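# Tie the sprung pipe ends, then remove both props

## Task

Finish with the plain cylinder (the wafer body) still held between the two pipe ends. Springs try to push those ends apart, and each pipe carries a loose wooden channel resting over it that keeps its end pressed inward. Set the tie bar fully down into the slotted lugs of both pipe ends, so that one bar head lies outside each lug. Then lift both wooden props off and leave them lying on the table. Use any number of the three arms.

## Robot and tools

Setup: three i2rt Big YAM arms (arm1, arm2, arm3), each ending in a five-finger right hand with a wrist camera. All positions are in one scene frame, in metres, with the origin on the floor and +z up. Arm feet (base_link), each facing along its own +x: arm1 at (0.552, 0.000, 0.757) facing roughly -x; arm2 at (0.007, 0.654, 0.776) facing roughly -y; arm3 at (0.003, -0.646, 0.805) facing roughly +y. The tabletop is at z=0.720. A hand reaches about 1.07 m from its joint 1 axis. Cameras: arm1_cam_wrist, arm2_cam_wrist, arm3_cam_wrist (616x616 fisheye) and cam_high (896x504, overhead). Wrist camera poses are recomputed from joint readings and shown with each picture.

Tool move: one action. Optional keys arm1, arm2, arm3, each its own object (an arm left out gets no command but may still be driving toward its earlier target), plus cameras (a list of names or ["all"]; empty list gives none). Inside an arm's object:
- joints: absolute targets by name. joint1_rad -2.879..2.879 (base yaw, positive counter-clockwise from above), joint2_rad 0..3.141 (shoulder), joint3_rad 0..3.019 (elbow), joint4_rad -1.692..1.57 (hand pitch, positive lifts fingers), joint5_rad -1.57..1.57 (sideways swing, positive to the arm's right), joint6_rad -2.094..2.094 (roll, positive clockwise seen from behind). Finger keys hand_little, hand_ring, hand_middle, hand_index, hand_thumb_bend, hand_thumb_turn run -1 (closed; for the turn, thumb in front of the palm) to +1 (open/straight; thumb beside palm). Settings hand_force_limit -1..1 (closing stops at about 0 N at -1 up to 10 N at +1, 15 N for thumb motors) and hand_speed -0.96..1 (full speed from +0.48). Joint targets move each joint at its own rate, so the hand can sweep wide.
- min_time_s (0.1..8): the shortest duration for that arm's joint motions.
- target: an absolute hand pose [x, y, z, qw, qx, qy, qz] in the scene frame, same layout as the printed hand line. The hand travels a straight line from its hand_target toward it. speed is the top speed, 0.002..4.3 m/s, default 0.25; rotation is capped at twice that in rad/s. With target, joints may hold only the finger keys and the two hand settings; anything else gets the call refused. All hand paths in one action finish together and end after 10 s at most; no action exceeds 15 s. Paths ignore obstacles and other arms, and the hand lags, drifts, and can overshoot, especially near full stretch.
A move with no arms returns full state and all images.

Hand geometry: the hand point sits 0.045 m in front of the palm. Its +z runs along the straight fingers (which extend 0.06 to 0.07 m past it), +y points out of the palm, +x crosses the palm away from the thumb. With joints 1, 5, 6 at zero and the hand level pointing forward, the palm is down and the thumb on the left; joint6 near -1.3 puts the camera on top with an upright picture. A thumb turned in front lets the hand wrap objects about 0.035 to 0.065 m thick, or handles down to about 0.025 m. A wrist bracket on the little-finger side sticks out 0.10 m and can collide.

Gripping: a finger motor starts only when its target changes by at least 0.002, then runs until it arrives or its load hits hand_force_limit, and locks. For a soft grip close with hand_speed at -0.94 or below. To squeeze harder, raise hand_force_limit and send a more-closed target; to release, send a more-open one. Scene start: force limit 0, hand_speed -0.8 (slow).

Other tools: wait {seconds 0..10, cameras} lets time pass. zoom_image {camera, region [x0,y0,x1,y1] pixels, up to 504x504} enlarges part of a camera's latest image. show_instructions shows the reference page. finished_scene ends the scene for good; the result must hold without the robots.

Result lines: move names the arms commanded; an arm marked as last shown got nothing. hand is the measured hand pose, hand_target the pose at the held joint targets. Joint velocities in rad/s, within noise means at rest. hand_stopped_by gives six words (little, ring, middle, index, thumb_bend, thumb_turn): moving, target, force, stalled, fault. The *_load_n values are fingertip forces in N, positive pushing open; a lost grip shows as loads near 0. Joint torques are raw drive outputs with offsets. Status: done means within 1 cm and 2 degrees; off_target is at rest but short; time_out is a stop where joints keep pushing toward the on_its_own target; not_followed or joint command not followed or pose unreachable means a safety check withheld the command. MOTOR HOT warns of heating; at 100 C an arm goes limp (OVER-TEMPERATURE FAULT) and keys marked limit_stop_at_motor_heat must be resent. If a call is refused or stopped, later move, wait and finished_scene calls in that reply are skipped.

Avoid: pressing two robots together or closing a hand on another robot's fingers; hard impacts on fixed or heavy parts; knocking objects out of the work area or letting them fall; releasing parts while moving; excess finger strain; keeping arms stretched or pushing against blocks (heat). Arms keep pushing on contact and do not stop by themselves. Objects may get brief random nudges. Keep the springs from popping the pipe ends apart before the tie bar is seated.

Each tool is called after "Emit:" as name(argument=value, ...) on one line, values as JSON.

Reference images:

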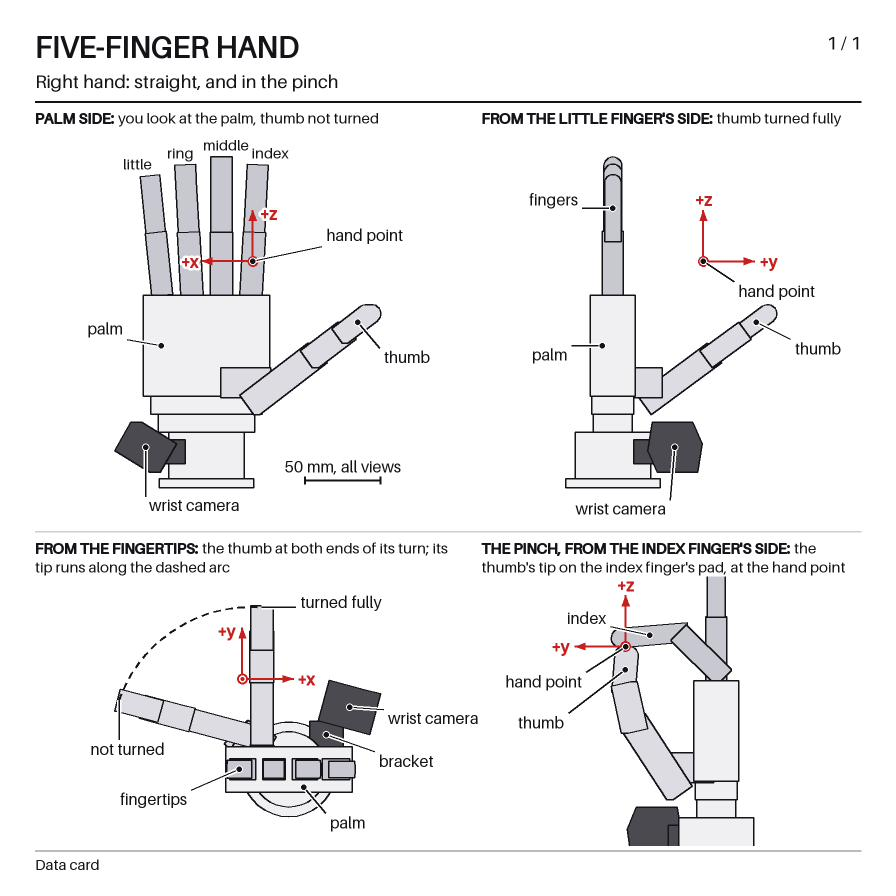

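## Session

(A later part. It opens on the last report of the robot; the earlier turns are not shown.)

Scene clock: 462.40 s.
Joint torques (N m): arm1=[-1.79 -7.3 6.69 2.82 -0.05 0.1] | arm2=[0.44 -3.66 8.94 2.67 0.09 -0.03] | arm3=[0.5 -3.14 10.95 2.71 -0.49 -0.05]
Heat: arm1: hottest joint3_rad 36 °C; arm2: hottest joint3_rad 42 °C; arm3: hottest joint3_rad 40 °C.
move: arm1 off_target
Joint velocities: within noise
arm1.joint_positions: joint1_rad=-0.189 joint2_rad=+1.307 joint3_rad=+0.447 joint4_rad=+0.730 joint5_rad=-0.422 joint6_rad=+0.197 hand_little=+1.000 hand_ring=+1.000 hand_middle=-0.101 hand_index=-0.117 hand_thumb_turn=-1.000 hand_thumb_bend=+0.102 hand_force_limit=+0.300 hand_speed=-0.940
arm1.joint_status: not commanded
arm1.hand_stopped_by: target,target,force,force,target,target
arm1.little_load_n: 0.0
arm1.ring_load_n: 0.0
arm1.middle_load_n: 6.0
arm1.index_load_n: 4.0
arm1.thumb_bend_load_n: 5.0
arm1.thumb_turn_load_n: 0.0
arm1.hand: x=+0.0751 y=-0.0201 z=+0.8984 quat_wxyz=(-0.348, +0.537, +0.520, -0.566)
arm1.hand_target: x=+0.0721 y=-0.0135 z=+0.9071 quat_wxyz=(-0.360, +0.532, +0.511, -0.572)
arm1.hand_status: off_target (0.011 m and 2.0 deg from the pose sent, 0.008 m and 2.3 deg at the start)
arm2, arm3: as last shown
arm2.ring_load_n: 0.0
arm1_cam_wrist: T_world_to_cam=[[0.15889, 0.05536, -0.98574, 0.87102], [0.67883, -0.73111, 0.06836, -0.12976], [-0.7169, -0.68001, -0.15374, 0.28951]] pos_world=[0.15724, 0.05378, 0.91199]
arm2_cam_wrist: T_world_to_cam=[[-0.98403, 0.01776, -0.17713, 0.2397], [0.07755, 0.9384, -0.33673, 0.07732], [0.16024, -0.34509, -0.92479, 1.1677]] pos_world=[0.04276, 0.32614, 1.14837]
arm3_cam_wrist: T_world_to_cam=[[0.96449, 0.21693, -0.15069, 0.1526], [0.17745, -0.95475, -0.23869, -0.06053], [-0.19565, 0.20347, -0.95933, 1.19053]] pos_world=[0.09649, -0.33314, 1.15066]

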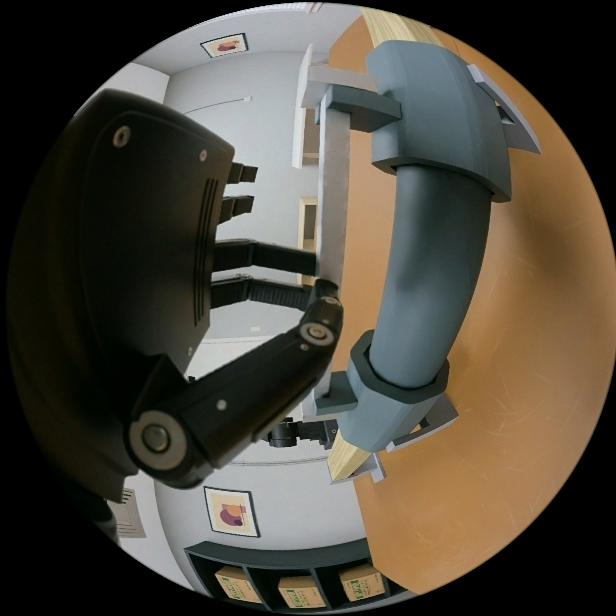

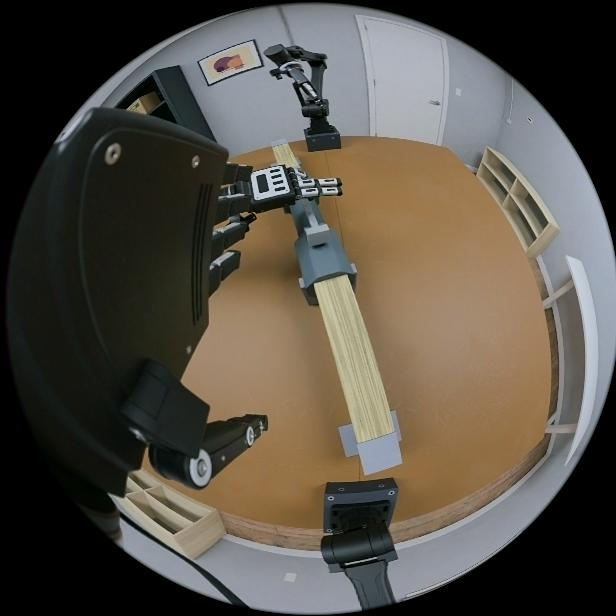

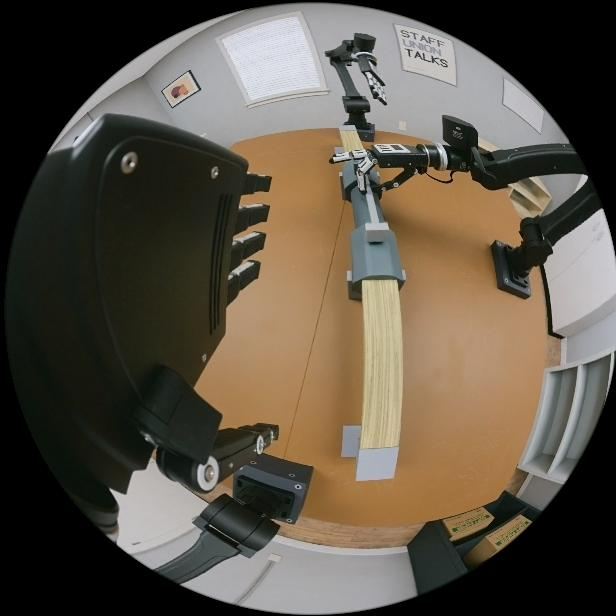

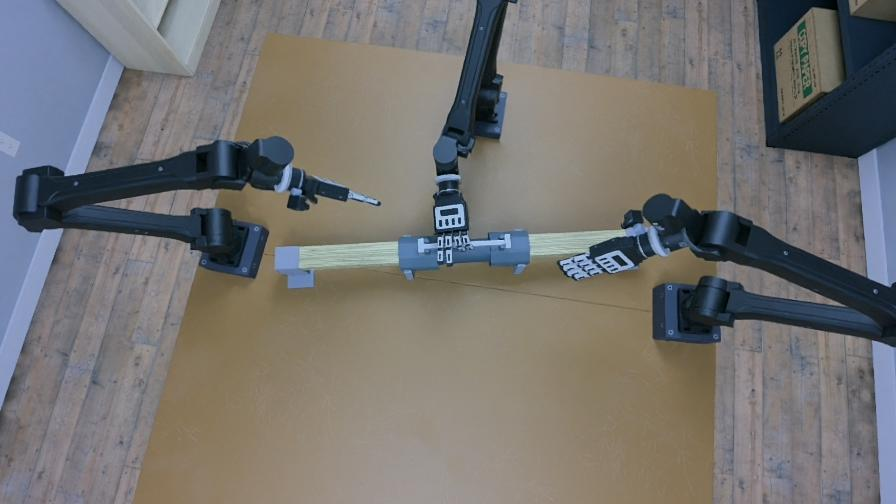

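Emit:
move(arm1={"target":[0.072,-0.0135,0.900,0.3600,-0.5320,-0.5103,0.5717],"speed":0.05}, cameras=["arm1_cam_wrist","arm2_cam_wrist","arm3_cam_wrist","cam_high"])

Emit:
zoom_image(camera="arm2_cam_wrist", region=[280, 190, 360, 270])

Emit:
zoom_image(camera="arm3_cam_wrist", region=[330, 180, 410, 260])

Emit:
zoom_image(camera="arm1_cam_wrist", region=[300, 50, 440, 190])

Emit:
zoom_image(camera="arm1_cam_wrist", region=[290, 340, 410, 460])

Scene clock: 468.97 s.
Joint torques (N m): arm1=[-1.67 -6.59 6.49 2.56 0.03 0.05] | arm2=[0.44 -3.66 8.94 2.67 0.09 -0.03] | arm3=[0.44 -3.02 10.95 2.71 -0.5 -0.05]
Heat: arm1: hottest joint3_rad 36 °C; arm2: hottest joint3_rad 42 °C; arm3: hottest joint3_rad 40 °C.
move: arm1 done
Joint velocities: within noise
arm1.joint_positions: joint1_rad=-0.189 joint2_rad=+1.322 joint3_rad=+0.440 joint4_rad=+0.768 joint5_rad=-0.423 joint6_rad=+0.201 hand_little=+1.000 hand_ring=+1.000 hand_middle=-0.101 hand_index=-0.117 hand_thumb_turn=-1.000 hand_thumb_bend=+0.102 hand_force_limit=+0.300 hand_speed=-0.940
arm1.joint_status: not commanded
arm1.hand_stopped_by: target,target,force,force,target,target
arm1.little_load_n: 0.0
arm1.ring_load_n: 0.0
arm1.middle_load_n: 6.0
arm1.index_load_n: 4.0
arm1.thumb_bend_load_n: 5.5
arm1.thumb_turn_load_n: 0.5
arm1.hand: x=+0.0745 y=-0.0202 z=+0.8976 quat_wxyz=(-0.351, +0.533, +0.517, -0.570)
arm1.hand_target: x=+0.0721 y=-0.0134 z=+0.9001 quat_wxyz=(-0.360, +0.532, +0.510, -0.572)
arm1.hand_status: done (0.008 m and 1.3 deg from the pose sent, 0.008 m and 2.0 deg at the start)
arm2.joint_positions: joint1_rad=+0.341 joint2_rad=+0.839 joint3_rad=+0.882 joint4_rad=-0.708 joint5_rad=+0.106 joint6_rad=-0.977 hand_little=+1.000 hand_ring=+1.000 hand_middle=+1.000 hand_index=+1.000 hand_thumb_turn=+1.000 hand_thumb_bend=+1.000 hand_force_limit=+0.000 hand_speed=-0.800
arm2.joint_status: not commanded
arm2.hand_stopped_by: target,target,target,target,target,target
arm2.little_load_n: 0.0
arm2.ring_load_n: 0.0
arm2.middle_load_n: 0.0
arm2.index_load_n: 0.0
arm2.thumb_bend_load_n: 0.0
arm2.thumb_turn_load_n: 0.0
arm2.hand: x=+0.0659 y=+0.2843 z=+1.0427 quat_wxyz=(+0.187, +0.516, -0.733, +0.400)
arm2.hand_target: x=+0.0700 y=+0.2802 z=+1.0500 quat_wxyz=(+0.189, +0.511, -0.730, +0.413)
arm2.hand_status: not commanded
arm3.joint_positions: joint1_rad=-0.324 joint2_rad=+0.805 joint3_rad=+0.845 joint4_rad=-0.909 joint5_rad=-0.418 joint6_rad=-1.589 hand_little=+1.000 hand_ring=+1.000 hand_middle=+1.000 hand_index=+1.000 hand_thumb_turn=+1.000 hand_thumb_bend=+1.000 hand_force_limit=+0.000 hand_speed=-0.800
arm3.joint_status: not commanded
arm3.hand_stopped_by: target,target,target,target,target,target
arm3.little_load_n: 0.0
arm3.ring_load_n: 0.0
arm3.middle_load_n: -0.5
arm3.index_load_n: 0.0
arm3.thumb_bend_load_n: 0.0
arm3.thumb_turn_load_n: 0.0
arm3.hand: x=+0.0752 y=-0.3070 z=+1.0394 quat_wxyz=(-0.358, +0.684, +0.618, +0.151)
arm3.hand_target: x=+0.0798 y=-0.3003 z=+1.0503 quat_wxyz=(-0.366, +0.675, +0.618, +0.168)
arm3.hand_status: not commanded
arm1_cam_wrist: T_world_to_cam=[[0.14351, 0.05429, -0.98816, 0.87362], [0.68028, -0.7306, 0.05866, -0.1207], [-0.71877, -0.68064, -0.14178, 0.27825]] pos_world=[0.15673, 0.05378, 0.9098]
arm2_cam_wrist: T_world_to_cam=[[-0.98403, 0.01776, -0.17713, 0.2397], [0.07755, 0.9384, -0.33673, 0.07732], [0.16024, -0.34509, -0.92479, 1.1677]] pos_world=[0.04276, 0.32614, 1.14837]
arm3_cam_wrist: T_world_to_cam=[[0.96449, 0.21693, -0.15069, 0.1526], [0.17745, -0.95475, -0.23869, -0.06053], [-0.19565, 0.20347, -0.95933, 1.19053]] pos_world=[0.09649, -0.33314, 1.15066]

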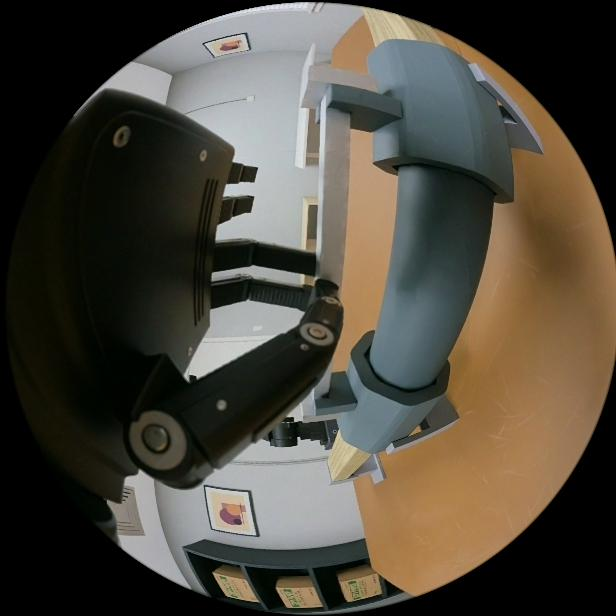

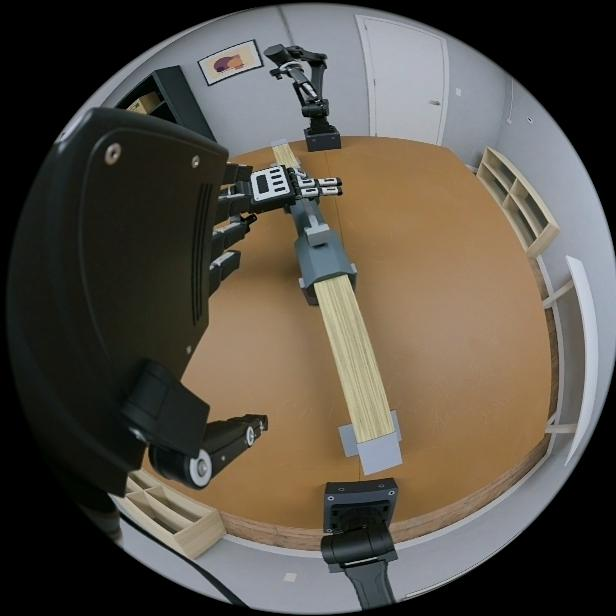

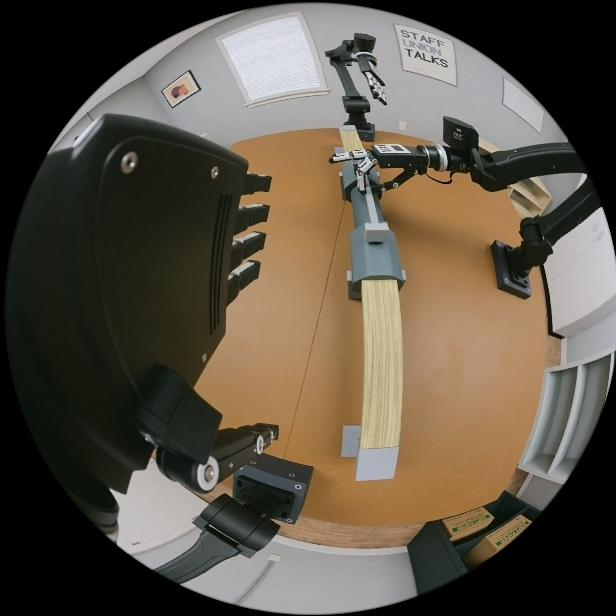

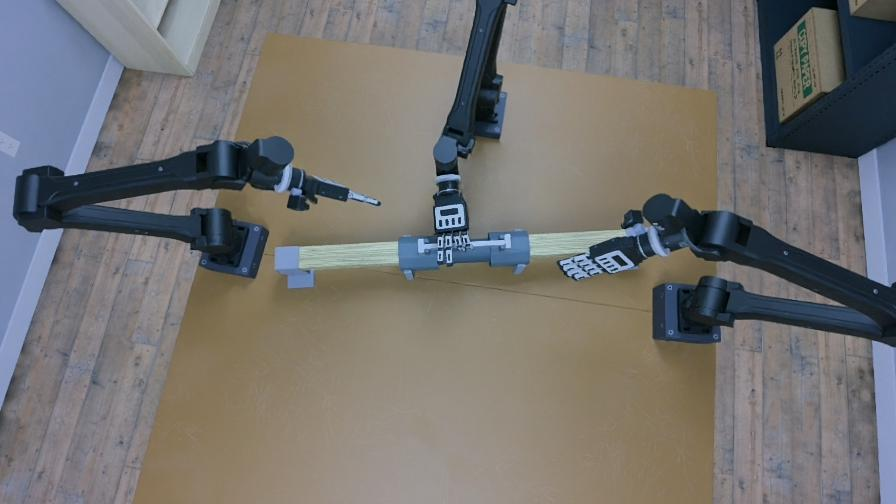

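Scaled by 6.300 from the camera's image (finer frame: 880x880).

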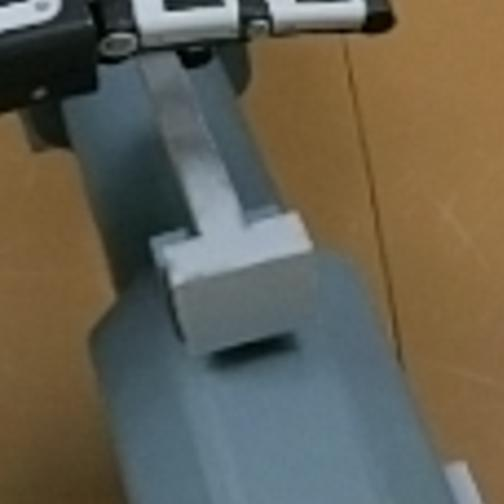

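Scaled by 6.300 from the camera's image (finer frame: 880x880).

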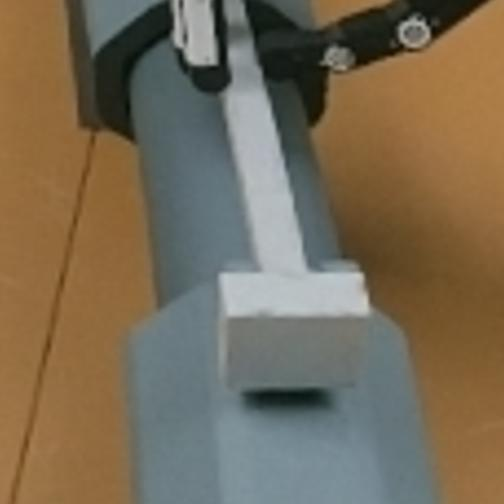

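Scaled by 3.600 from the camera's image (finer frame: 880x880).

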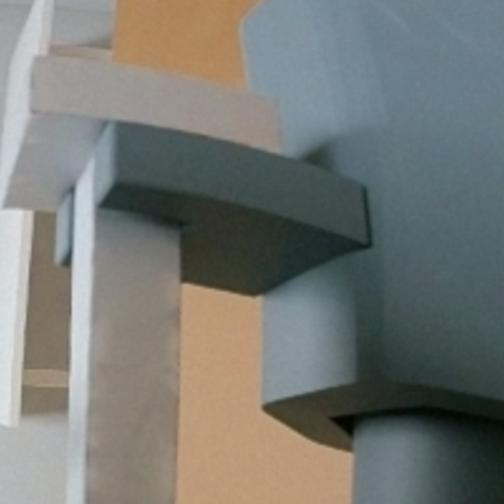

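Scaled by 4.200 from the camera's image (finer frame: 880x880).

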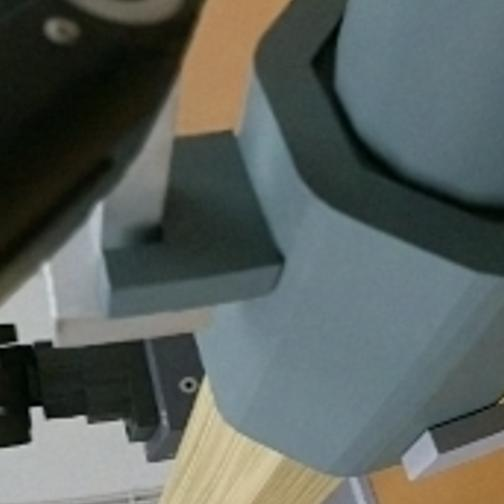

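Emit:
move(arm1={"joints":{"hand_speed":-0.85,"hand_index":0.2,"hand_middle":0.2}}, cameras=["arm1_cam_wrist"])

Emit:
move(arm1={"joints":{"hand_speed":-0.7,"hand_index":1,"hand_middle":1}}, cameras=["arm1_cam_wrist","cam_high"])

Emit:
zoom_image(camera="arm1_cam_wrist", region=[230, 200, 430, 400])

Scene clock: 472.70 s.
Joint torques (N m): arm1=[-1.79 -6.71 6.63 2.56 0.07 0.06] | arm2=[0.44 -3.66 8.94 2.67 0.09 -0.02] | arm3=[0.44 -3.08 10.93 2.73 -0.5 -0.06]
Heat: arm1: hottest joint3_rad 36 °C; arm2: hottest joint3_rad 42 °C; arm3: hottest joint3_rad 40 °C.
move: arm1 done
Joint velocities: within noise
arm1.joint_positions: joint1_rad=-0.190 joint2_rad=+1.325 joint3_rad=+0.438 joint4_rad=+0.768 joint5_rad=-0.425 joint6_rad=+0.202 hand_little=+1.000 hand_ring=+1.000 hand_middle=+0.200 hand_index=+0.200 hand_thumb_turn=-1.000 hand_thumb_bend=+0.101 hand_force_limit=+0.300 hand_speed=-0.850
arm1.joint_status: all done
arm1.hand_stopped_by: target,target,target,target,target,target
arm1.little_load_n: 0.0
arm1.ring_load_n: -0.5
arm1.middle_load_n: -0.5
arm1.index_load_n: 0.0
arm1.thumb_bend_load_n: 0.5
arm1.thumb_turn_load_n: 1.0
arm1.hand: x=+0.0754 y=-0.0202 z=+0.8956 quat_wxyz=(-0.350, +0.534, +0.518, -0.569)
arm1.hand_target: x=+0.0720 y=-0.0134 z=+0.9002 quat_wxyz=(-0.360, +0.532, +0.510, -0.572)
arm1.hand_status: not commanded
arm2, arm3: as last shown
arm3.middle_load_n: 0.0
arm1_cam_wrist: T_world_to_cam=[[0.14815, 0.05252, -0.98757, 0.87055], [0.68017, -0.73033, 0.0632, -0.12526], [-0.71793, -0.68107, -0.14392, 0.2804]] pos_world=[0.15754, 0.05378, 0.908]

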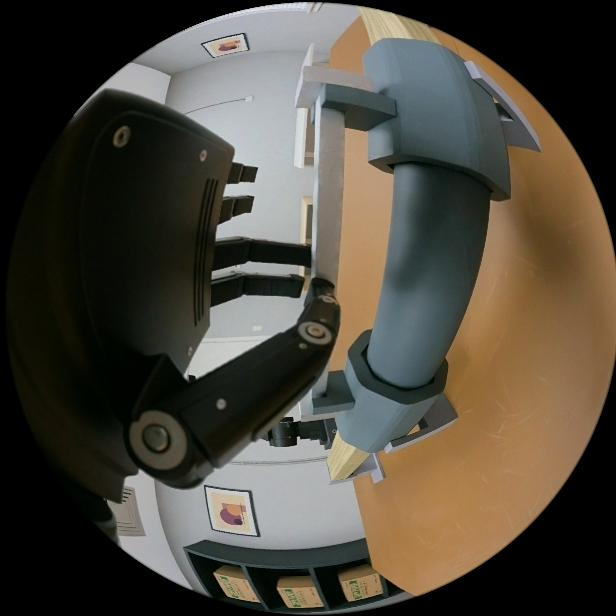

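Scene clock: 474.13 s.
Joint torques (N m): arm1=[-1.73 -6.83 6.68 2.61 0.07 0.04] | arm2=[0.44 -3.66 8.94 2.69 0.09 -0.03] | arm3=[0.44 -3.02 10.95 2.71 -0.49 -0.04]
Heat: arm1: hottest joint3_rad 35 °C; arm2: hottest joint3_rad 42 °C; arm3: hottest joint3_rad 40 °C.
move: arm1 done
Joint velocities: within noise
arm1.joint_positions: joint1_rad=-0.190 joint2_rad=+1.325 joint3_rad=+0.438 joint4_rad=+0.768 joint5_rad=-0.425 joint6_rad=+0.203 hand_little=+1.000 hand_ring=+1.000 hand_middle=+1.000 hand_index=+1.000 hand_thumb_turn=-1.000 hand_thumb_bend=+0.101 hand_force_limit=+0.300 hand_speed=-0.700
arm1.joint_status: all done
arm1.hand_stopped_by: target,target,target,target,target,target
arm1.little_load_n: 0.0
arm1.ring_load_n: 0.0
arm1.middle_load_n: 0.0
arm1.index_load_n: 0.0
arm1.thumb_bend_load_n: 1.0
arm1.thumb_turn_load_n: 0.5
arm1.hand: x=+0.0754 y=-0.0202 z=+0.8956 quat_wxyz=(-0.350, +0.535, +0.518, -0.569)
arm1.hand_target: x=+0.0720 y=-0.0134 z=+0.9002 quat_wxyz=(-0.360, +0.532, +0.510, -0.572)
arm1.hand_status: not commanded
arm2, arm3: as last shown
arm1_cam_wrist: T_world_to_cam=[[0.1482, 0.05216, -0.98758, 0.87057], [0.68018, -0.73029, 0.0635, -0.12554], [-0.71791, -0.68115, -0.14371, 0.28021]] pos_world=[0.15754, 0.05378, 0.908]

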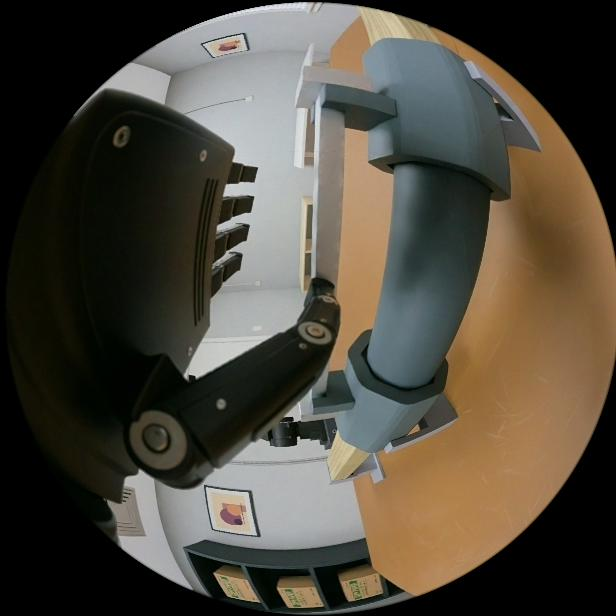

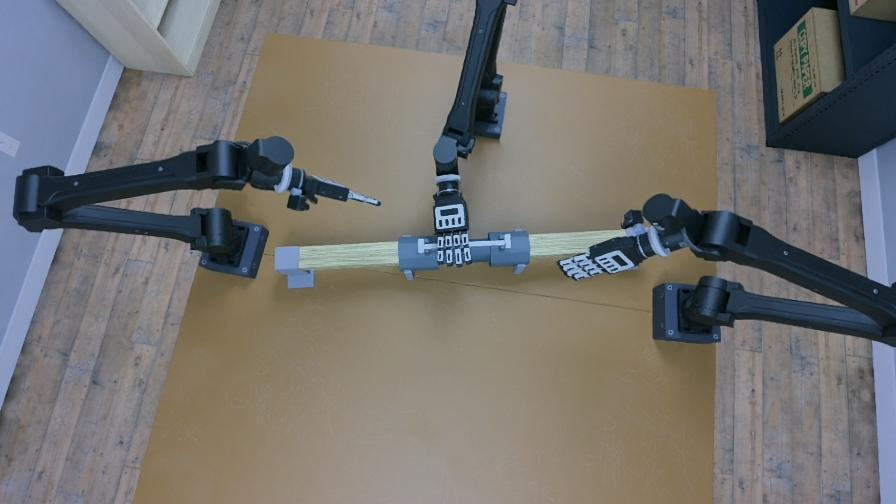

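Scaled by 2.520 from the camera's image (finer frame: 880x880).

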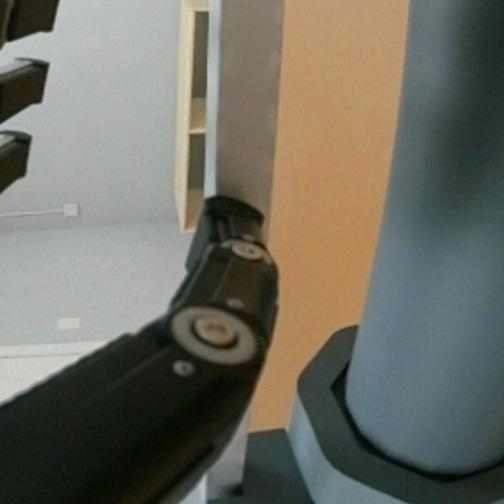

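Emit:
move(arm1={"target":[0.125,-0.0134,0.908,0.3600,-0.5320,-0.5103,0.5717],"speed":0.1})

Emit:
move(arm1={"target":[0.17,-0.0134,1.0,0.3600,-0.5320,-0.5103,0.5717],"speed":0.15}, cameras=["all"])

Emit:
zoom_image(camera="arm2_cam_wrist", region=[250, 140, 370, 290])

Emit:
zoom_image(camera="arm3_cam_wrist", region=[310, 130, 430, 280])

Emit:
zoom_image(camera="cam_high", region=[400, 205, 530, 285])

Scene clock: 478.43 s.
Joint torques (N m): arm1=[-1.61 -5.71 6.48 1.29 -0.17 0] | arm2=[0.44 -3.66 8.94 2.69 0.09 -0.03] | arm3=[0.5 -3.08 10.93 2.73 -0.49 -0.05]
Heat: arm1: hottest joint3_rad 35 °C; arm2: hottest joint3_rad 42 °C; arm3: hottest joint3_rad 40 °C.
move: arm1 done
Joint velocities: within noise
arm1.joint_positions: joint1_rad=-0.236 joint2_rad=+1.141 joint3_rad=+0.329 joint4_rad=+0.721 joint5_rad=-0.462 joint6_rad=+0.203 hand_little=+1.000 hand_ring=+1.000 hand_middle=+1.000 hand_index=+1.000 hand_thumb_turn=-1.000 hand_thumb_bend=+0.100 hand_force_limit=+0.300 hand_speed=-0.700
arm1.joint_status: not commanded
arm1.hand_stopped_by: target,target,target,target,target,target
arm1.little_load_n: 0.0
arm1.ring_load_n: 0.0
arm1.middle_load_n: 0.0
arm1.index_load_n: 0.0
arm1.thumb_bend_load_n: 0.0
arm1.thumb_turn_load_n: 0.0
arm1.hand: x=+0.1226 y=-0.0171 z=+0.9098 quat_wxyz=(-0.360, +0.528, +0.511, -0.575)
arm1.hand_target: x=+0.1250 y=-0.0135 z=+0.9080 quat_wxyz=(-0.360, +0.532, +0.510, -0.572)
arm1.hand_status: done (0.005 m and 0.6 deg from the pose sent, 0.052 m and 1.5 deg at the start)
arm2, arm3: as last shown
arm3.middle_load_n: -0.5
pictures: none

Scene clock: 479.90 s.
Joint torques (N m): arm1=[-1.85 -1.96 13.87 1.21 -0.21 -0.04] | arm2=[0.44 -3.66 8.94 2.67 0.09 -0.03] | arm3=[0.5 -3.14 10.93 2.74 -0.5 -0.05]
Heat: arm1: hottest joint3_rad 35 °C; arm2: hottest joint3_rad 42 °C; arm3: hottest joint3_rad 40 °C.
move: arm1 off_target
Joint velocities: within noise
arm1.joint_positions: joint1_rad=-0.291 joint2_rad=+0.699 joint3_rad=+0.359 joint4_rad=+0.197 joint5_rad=-0.517 joint6_rad=+0.203 hand_little=+1.000 hand_ring=+1.000 hand_middle=+1.000 hand_index=+1.000 hand_thumb_turn=-1.000 hand_thumb_bend=+0.100 hand_force_limit=+0.300 hand_speed=-0.700
arm1.joint_status: not commanded
arm1.hand_stopped_by: target,target,target,target,target,target
arm1.little_load_n: 0.0
arm1.ring_load_n: 0.0
arm1.middle_load_n: 0.0
arm1.index_load_n: 0.0
arm1.thumb_bend_load_n: 0.5
arm1.thumb_turn_load_n: 0.0
arm1.hand: x=+0.1808 y=-0.0206 z=+0.9718 quat_wxyz=(-0.342, +0.546, +0.514, -0.567)
arm1.hand_target: x=+0.1715 y=-0.0136 z=+1.0000 quat_wxyz=(-0.360, +0.532, +0.510, -0.572)
arm1.hand_status: off_target (0.031 m and 2.7 deg from the pose sent, 0.102 m and 0.6 deg at the start)
arm2, arm3: as last shown
arm3.little_load_n: 0.5
arm3.middle_load_n: 0.0
pictures: arm1_cam_wrist, arm2_cam_wrist, arm3_cam_wrist, cam_high
arm1_cam_wrist: T_world_to_cam=[[0.16952, 0.0328, -0.98498, 0.92355], [0.67178, -0.73512, 0.09114, -0.22778], [-0.72109, -0.67714, -0.14665, 0.3701]] pos_world=[0.26333, 0.05287, 0.98471]
arm2_cam_wrist: T_world_to_cam=[[-0.98403, 0.01776, -0.17713, 0.2397], [0.07755, 0.9384, -0.33673, 0.07732], [0.16024, -0.34509, -0.92479, 1.1677]] pos_world=[0.04276, 0.32614, 1.14837]
arm3_cam_wrist: T_world_to_cam=[[0.96449, 0.21693, -0.15069, 0.1526], [0.17745, -0.95475, -0.23869, -0.06053], [-0.19565, 0.20347, -0.95933, 1.19053]] pos_world=[0.09649, -0.33314, 1.15066]

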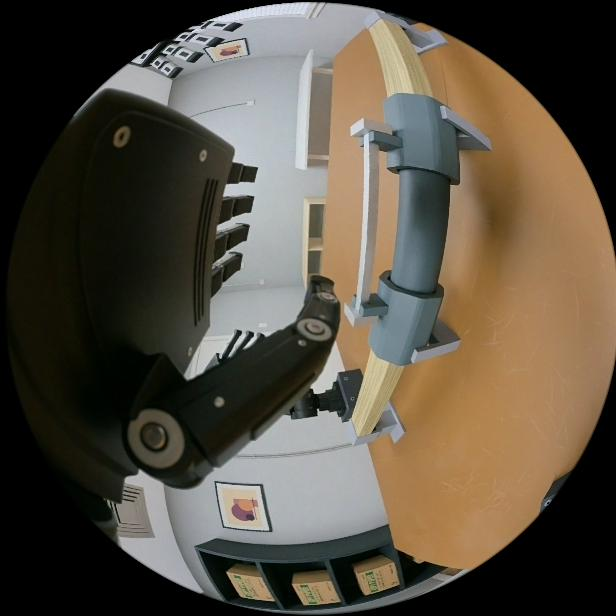

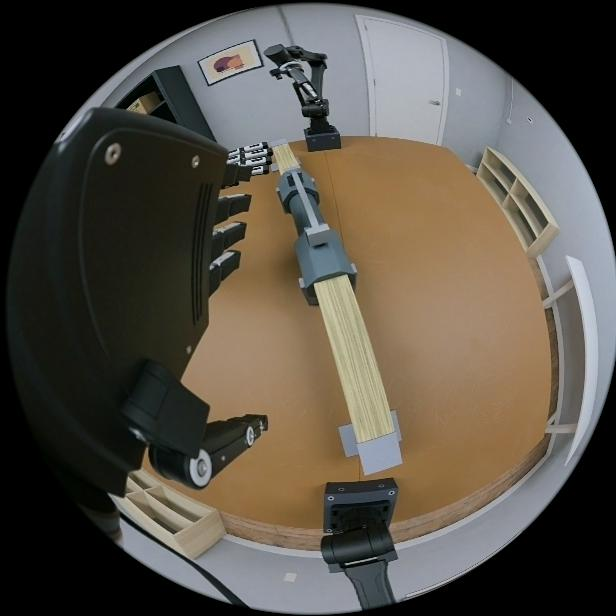

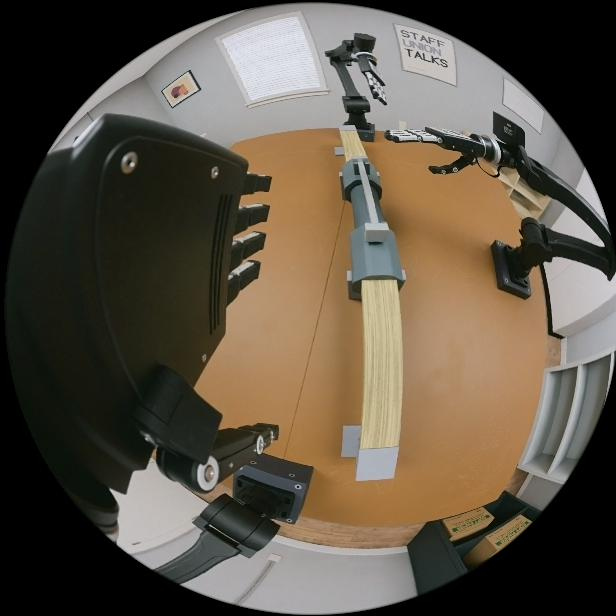

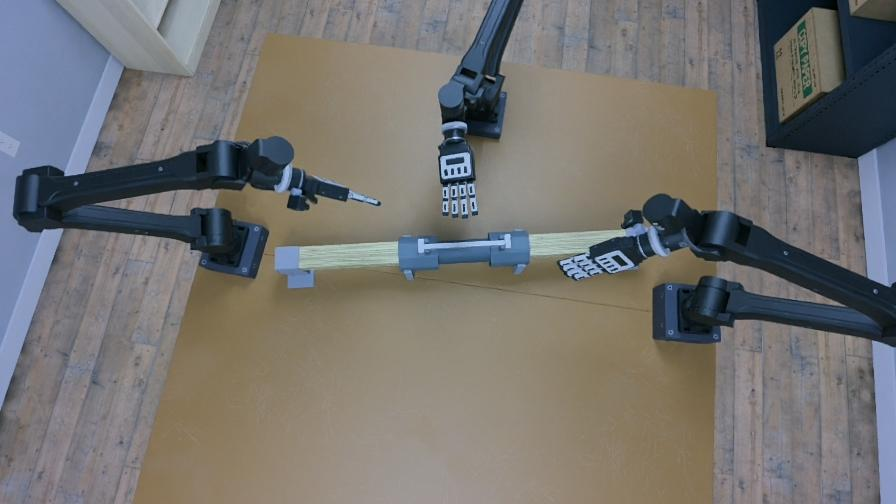

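Scaled by 3.360 from the camera's image (finer frame: 880x880).

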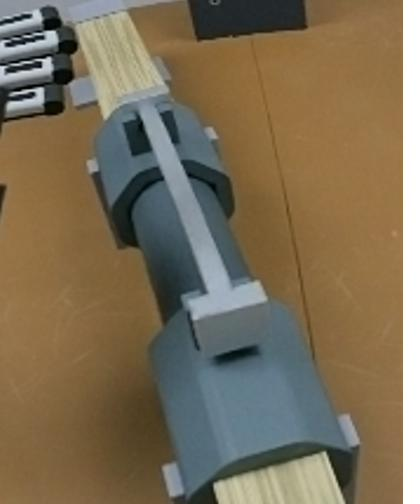

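Scaled by 3.360 from the camera's image (finer frame: 880x880).

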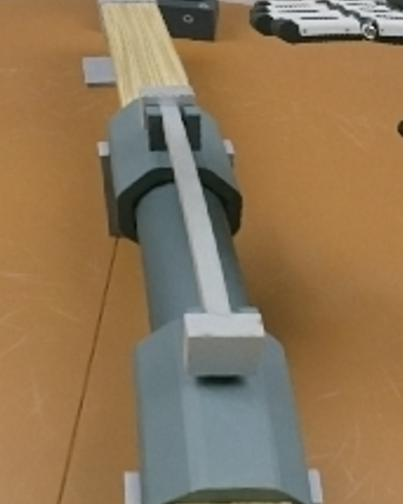

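Scaled by 3.877 from the camera's image (finer frame: 1280x720).

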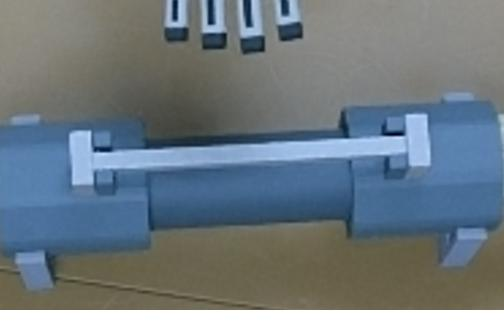

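Emit:
zoom_image(camera="arm1_cam_wrist", region=[320, 0, 500, 200])

Emit:
zoom_image(camera="arm1_cam_wrist", region=[320, 260, 500, 460])

Emit:
zoom_image(camera="arm2_cam_wrist", region=[270, 220, 430, 490])

Emit:
zoom_image(camera="arm3_cam_wrist", region=[320, 220, 440, 490])

Scaled by 2.520 from the camera's image (finer frame: 880x880).

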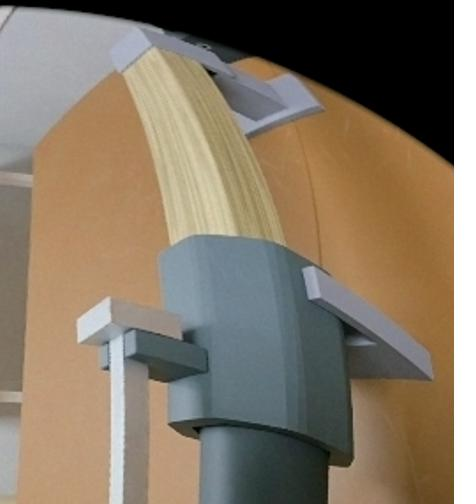

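Scaled by 2.520 from the camera's image (finer frame: 880x880).

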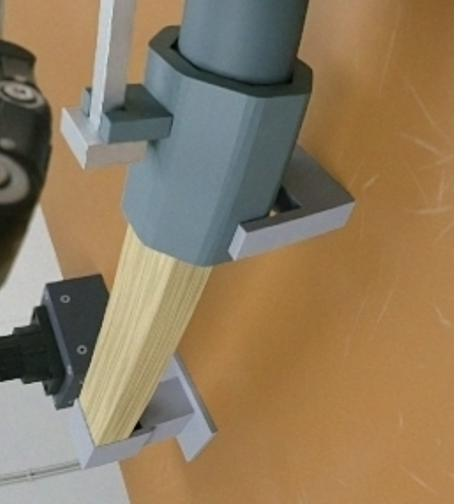

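Scaled by 1.867 from the camera's image (finer frame: 880x880).

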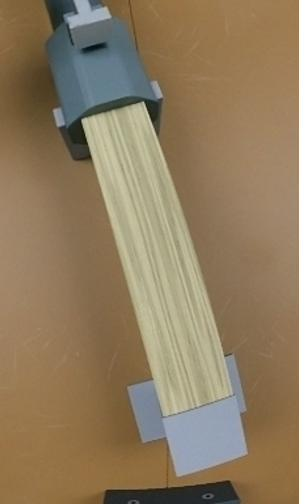

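Scaled by 1.867 from the camera's image (finer frame: 880x880).

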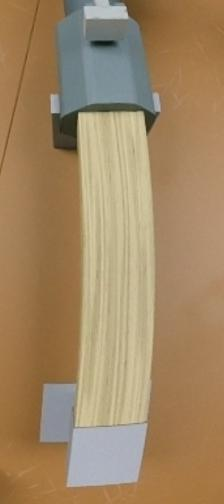

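Emit:
move(arm1={"target":[0.09,0.25,1.03,0.2863,-0.5619,-0.6915,0.3523],"speed":0.2,"joints":{"hand_speed":-0.5,"hand_index":0.5,"hand_middle":0.5,"hand_ring":1,"hand_little":1,"hand_thumb_bend":0.8}}, arm2={"target":[-0.12,0.45,1.15,0.189,0.511,-0.730,0.413],"speed":0.2}, cameras=["all"])

Emit:
zoom_image(camera="arm1_cam_wrist", region=[200, 150, 500, 450])

Scene clock: 537.93 s.
Joint torques (N m): arm1=[-1.32 -11.34 13.97 0.77 -0.4 -0.06] | arm2=[-1.03 1.55 10.04 0.58 -0.81 -0.19] | arm3=[0.44 -3.14 10.95 2.73 -0.5 -0.05]
Heat: arm1: hottest joint3_rad 39 °C; arm2: hottest joint3_rad 42 °C; arm3: hottest joint3_rad 41 °C.
move: arm1 off_target; arm2 off_target
Joint velocities: within noise
arm1.joint_positions: joint1_rad=-0.692 joint2_rad=+1.427 joint3_rad=+1.311 joint4_rad=-0.809 joint5_rad=-0.702 joint6_rad=-0.652 hand_little=+1.000 hand_ring=+1.000 hand_middle=+0.500 hand_index=+0.500 hand_thumb_turn=-1.000 hand_thumb_bend=+0.800 hand_force_limit=+0.300 hand_speed=-0.500
arm1.joint_status: all done
arm1.hand_stopped_by: target,target,target,target,target,target
arm1.little_load_n: 0.0
arm1.ring_load_n: 0.0
arm1.middle_load_n: 0.0
arm1.index_load_n: 0.0
arm1.thumb_bend_load_n: 0.0
arm1.thumb_turn_load_n: 0.0
arm1.hand: x=+0.0984 y=+0.2374 z=+1.0046 quat_wxyz=(-0.263, +0.573, +0.690, -0.356)
arm1.hand_target: x=+0.0909 y=+0.2492 z=+1.0300 quat_wxyz=(-0.287, +0.562, +0.691, -0.352)
arm1.hand_status: off_target (0.030 m and 3.0 deg from the pose sent, 0.291 m and 32.7 deg at the start)
arm2.joint_positions: joint1_rad=-0.900 joint2_rad=+0.645 joint3_rad=+1.114 joint4_rad=-1.529 joint5_rad=-0.809 joint6_rad=-1.927 hand_little=+1.000 hand_ring=+1.000 hand_middle=+1.000 hand_index=+1.000 hand_thumb_turn=+1.000 hand_thumb_bend=+1.000 hand_force_limit=+0.000 hand_speed=-0.800
arm2.joint_status: not commanded
arm2.hand_stopped_by: target,target,target,target,target,target
arm2.little_load_n: 0.0
arm2.ring_load_n: 0.0
arm2.middle_load_n: 0.0
arm2.index_load_n: 0.0
arm2.thumb_bend_load_n: 0.0
arm2.thumb_turn_load_n: 0.0
arm2.hand: x=-0.1168 y=+0.4501 z=+1.1336 quat_wxyz=(+0.176, +0.508, -0.735, +0.413)
arm2.hand_target: x=-0.1196 y=+0.4501 z=+1.1497 quat_wxyz=(+0.189, +0.511, -0.730, +0.413)
arm2.hand_status: off_target (0.017 m and 1.6 deg from the pose sent, 0.271 m and 1.7 deg at the start)
arm3: as last shown
arm3.little_load_n: 0.0
arm3.thumb_turn_load_n: 0.5
pictures: arm1_cam_wrist, arm2_cam_wrist, arm3_cam_wrist, cam_high
arm1_cam_wrist: T_world_to_cam=[[0.5641, 0.3578, -0.74416, 0.60335], [0.68835, -0.70152, 0.18449, -0.08907], [-0.45603, -0.61631, -0.64202, 0.94739]] pos_world=[0.15299, 0.30552, 1.07366]
arm2_cam_wrist: T_world_to_cam=[[-0.97696, 0.01638, -0.2128, 0.11493], [0.09006, 0.93556, -0.34148, -0.02528], [0.19349, -0.35278, -0.91548, 1.33507]] pos_world=[-0.14377, 0.49275, 1.23806]
arm3_cam_wrist: T_world_to_cam=[[0.96449, 0.21693, -0.15069, 0.1526], [0.17745, -0.95475, -0.23869, -0.06053], [-0.19565, 0.20347, -0.95933, 1.19053]] pos_world=[0.09649, -0.33314, 1.15066]

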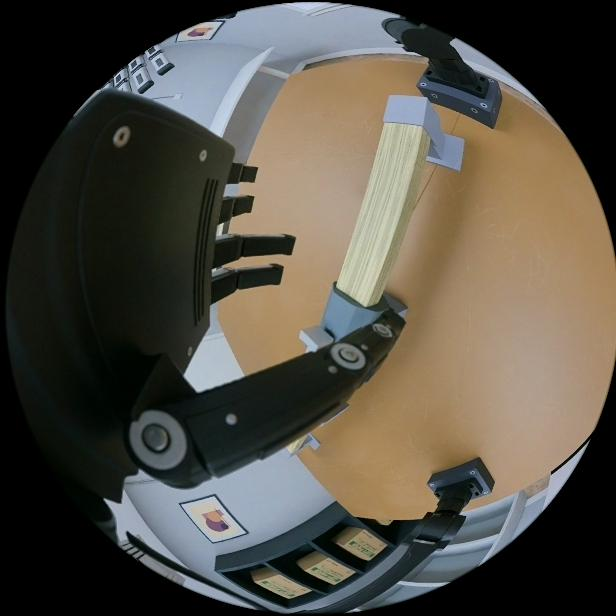

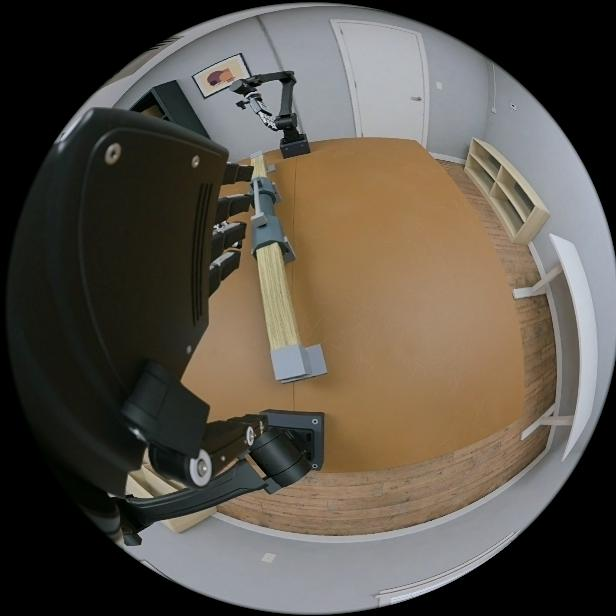

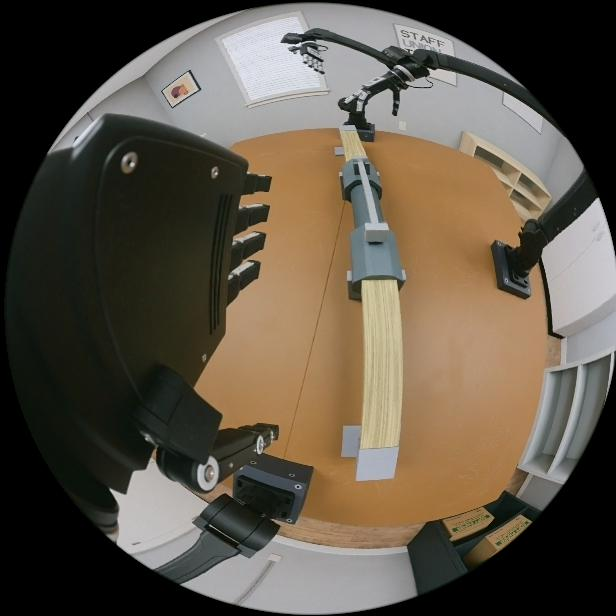

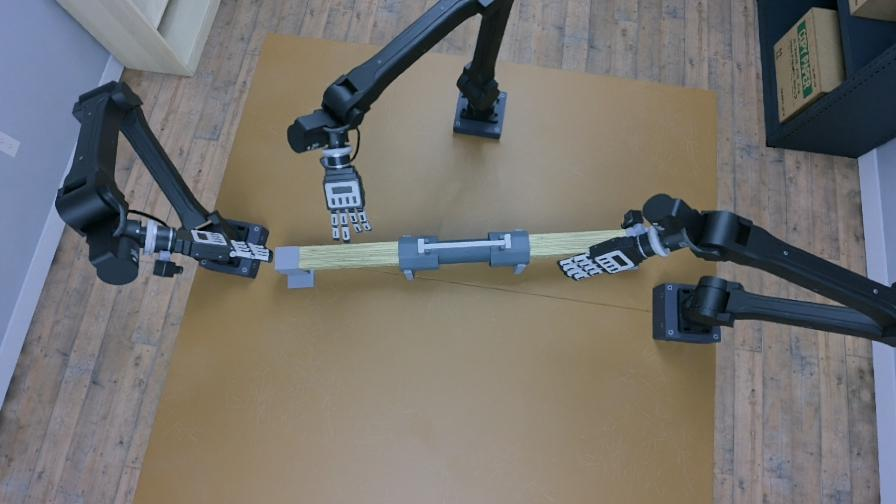

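Scaled by 1.680 from the camera's image (finer frame: 880x880).

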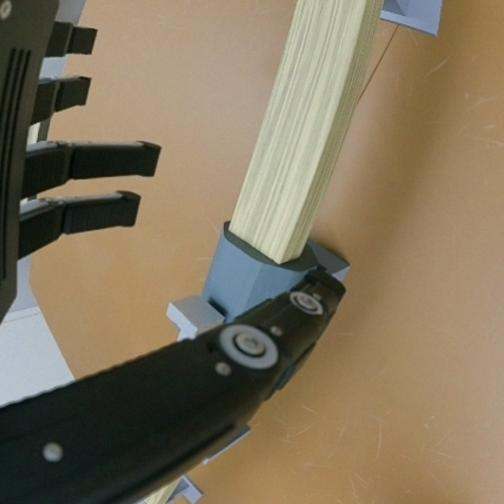

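Emit:
zoom_image(camera="arm1_cam_wrist", region=[310, 80, 490, 320])

Emit:
zoom_image(camera="cam_high", region=[270, 215, 430, 300])

Emit:
zoom_image(camera="arm2_cam_wrist", region=[220, 220, 350, 400])

Scaled by 2.100 from the camera's image (finer frame: 880x880).

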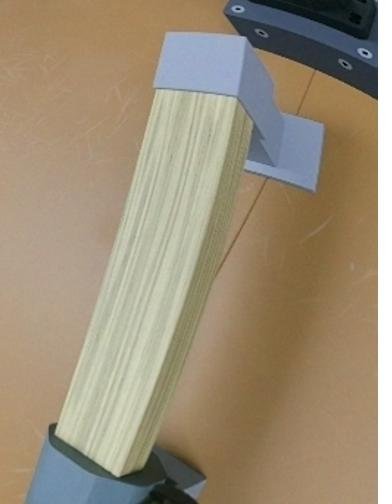

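Scaled by 3.150 from the camera's image (finer frame: 1280x720).

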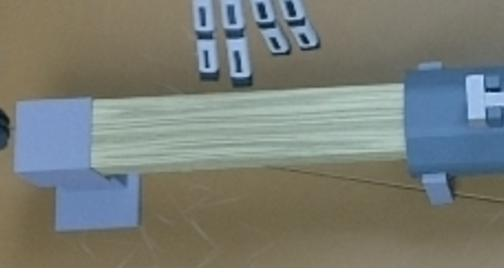

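Scaled by 2.800 from the camera's image (finer frame: 880x880).

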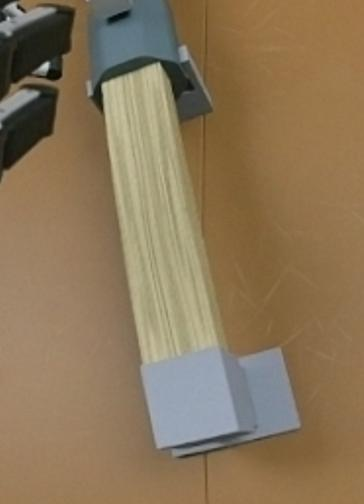

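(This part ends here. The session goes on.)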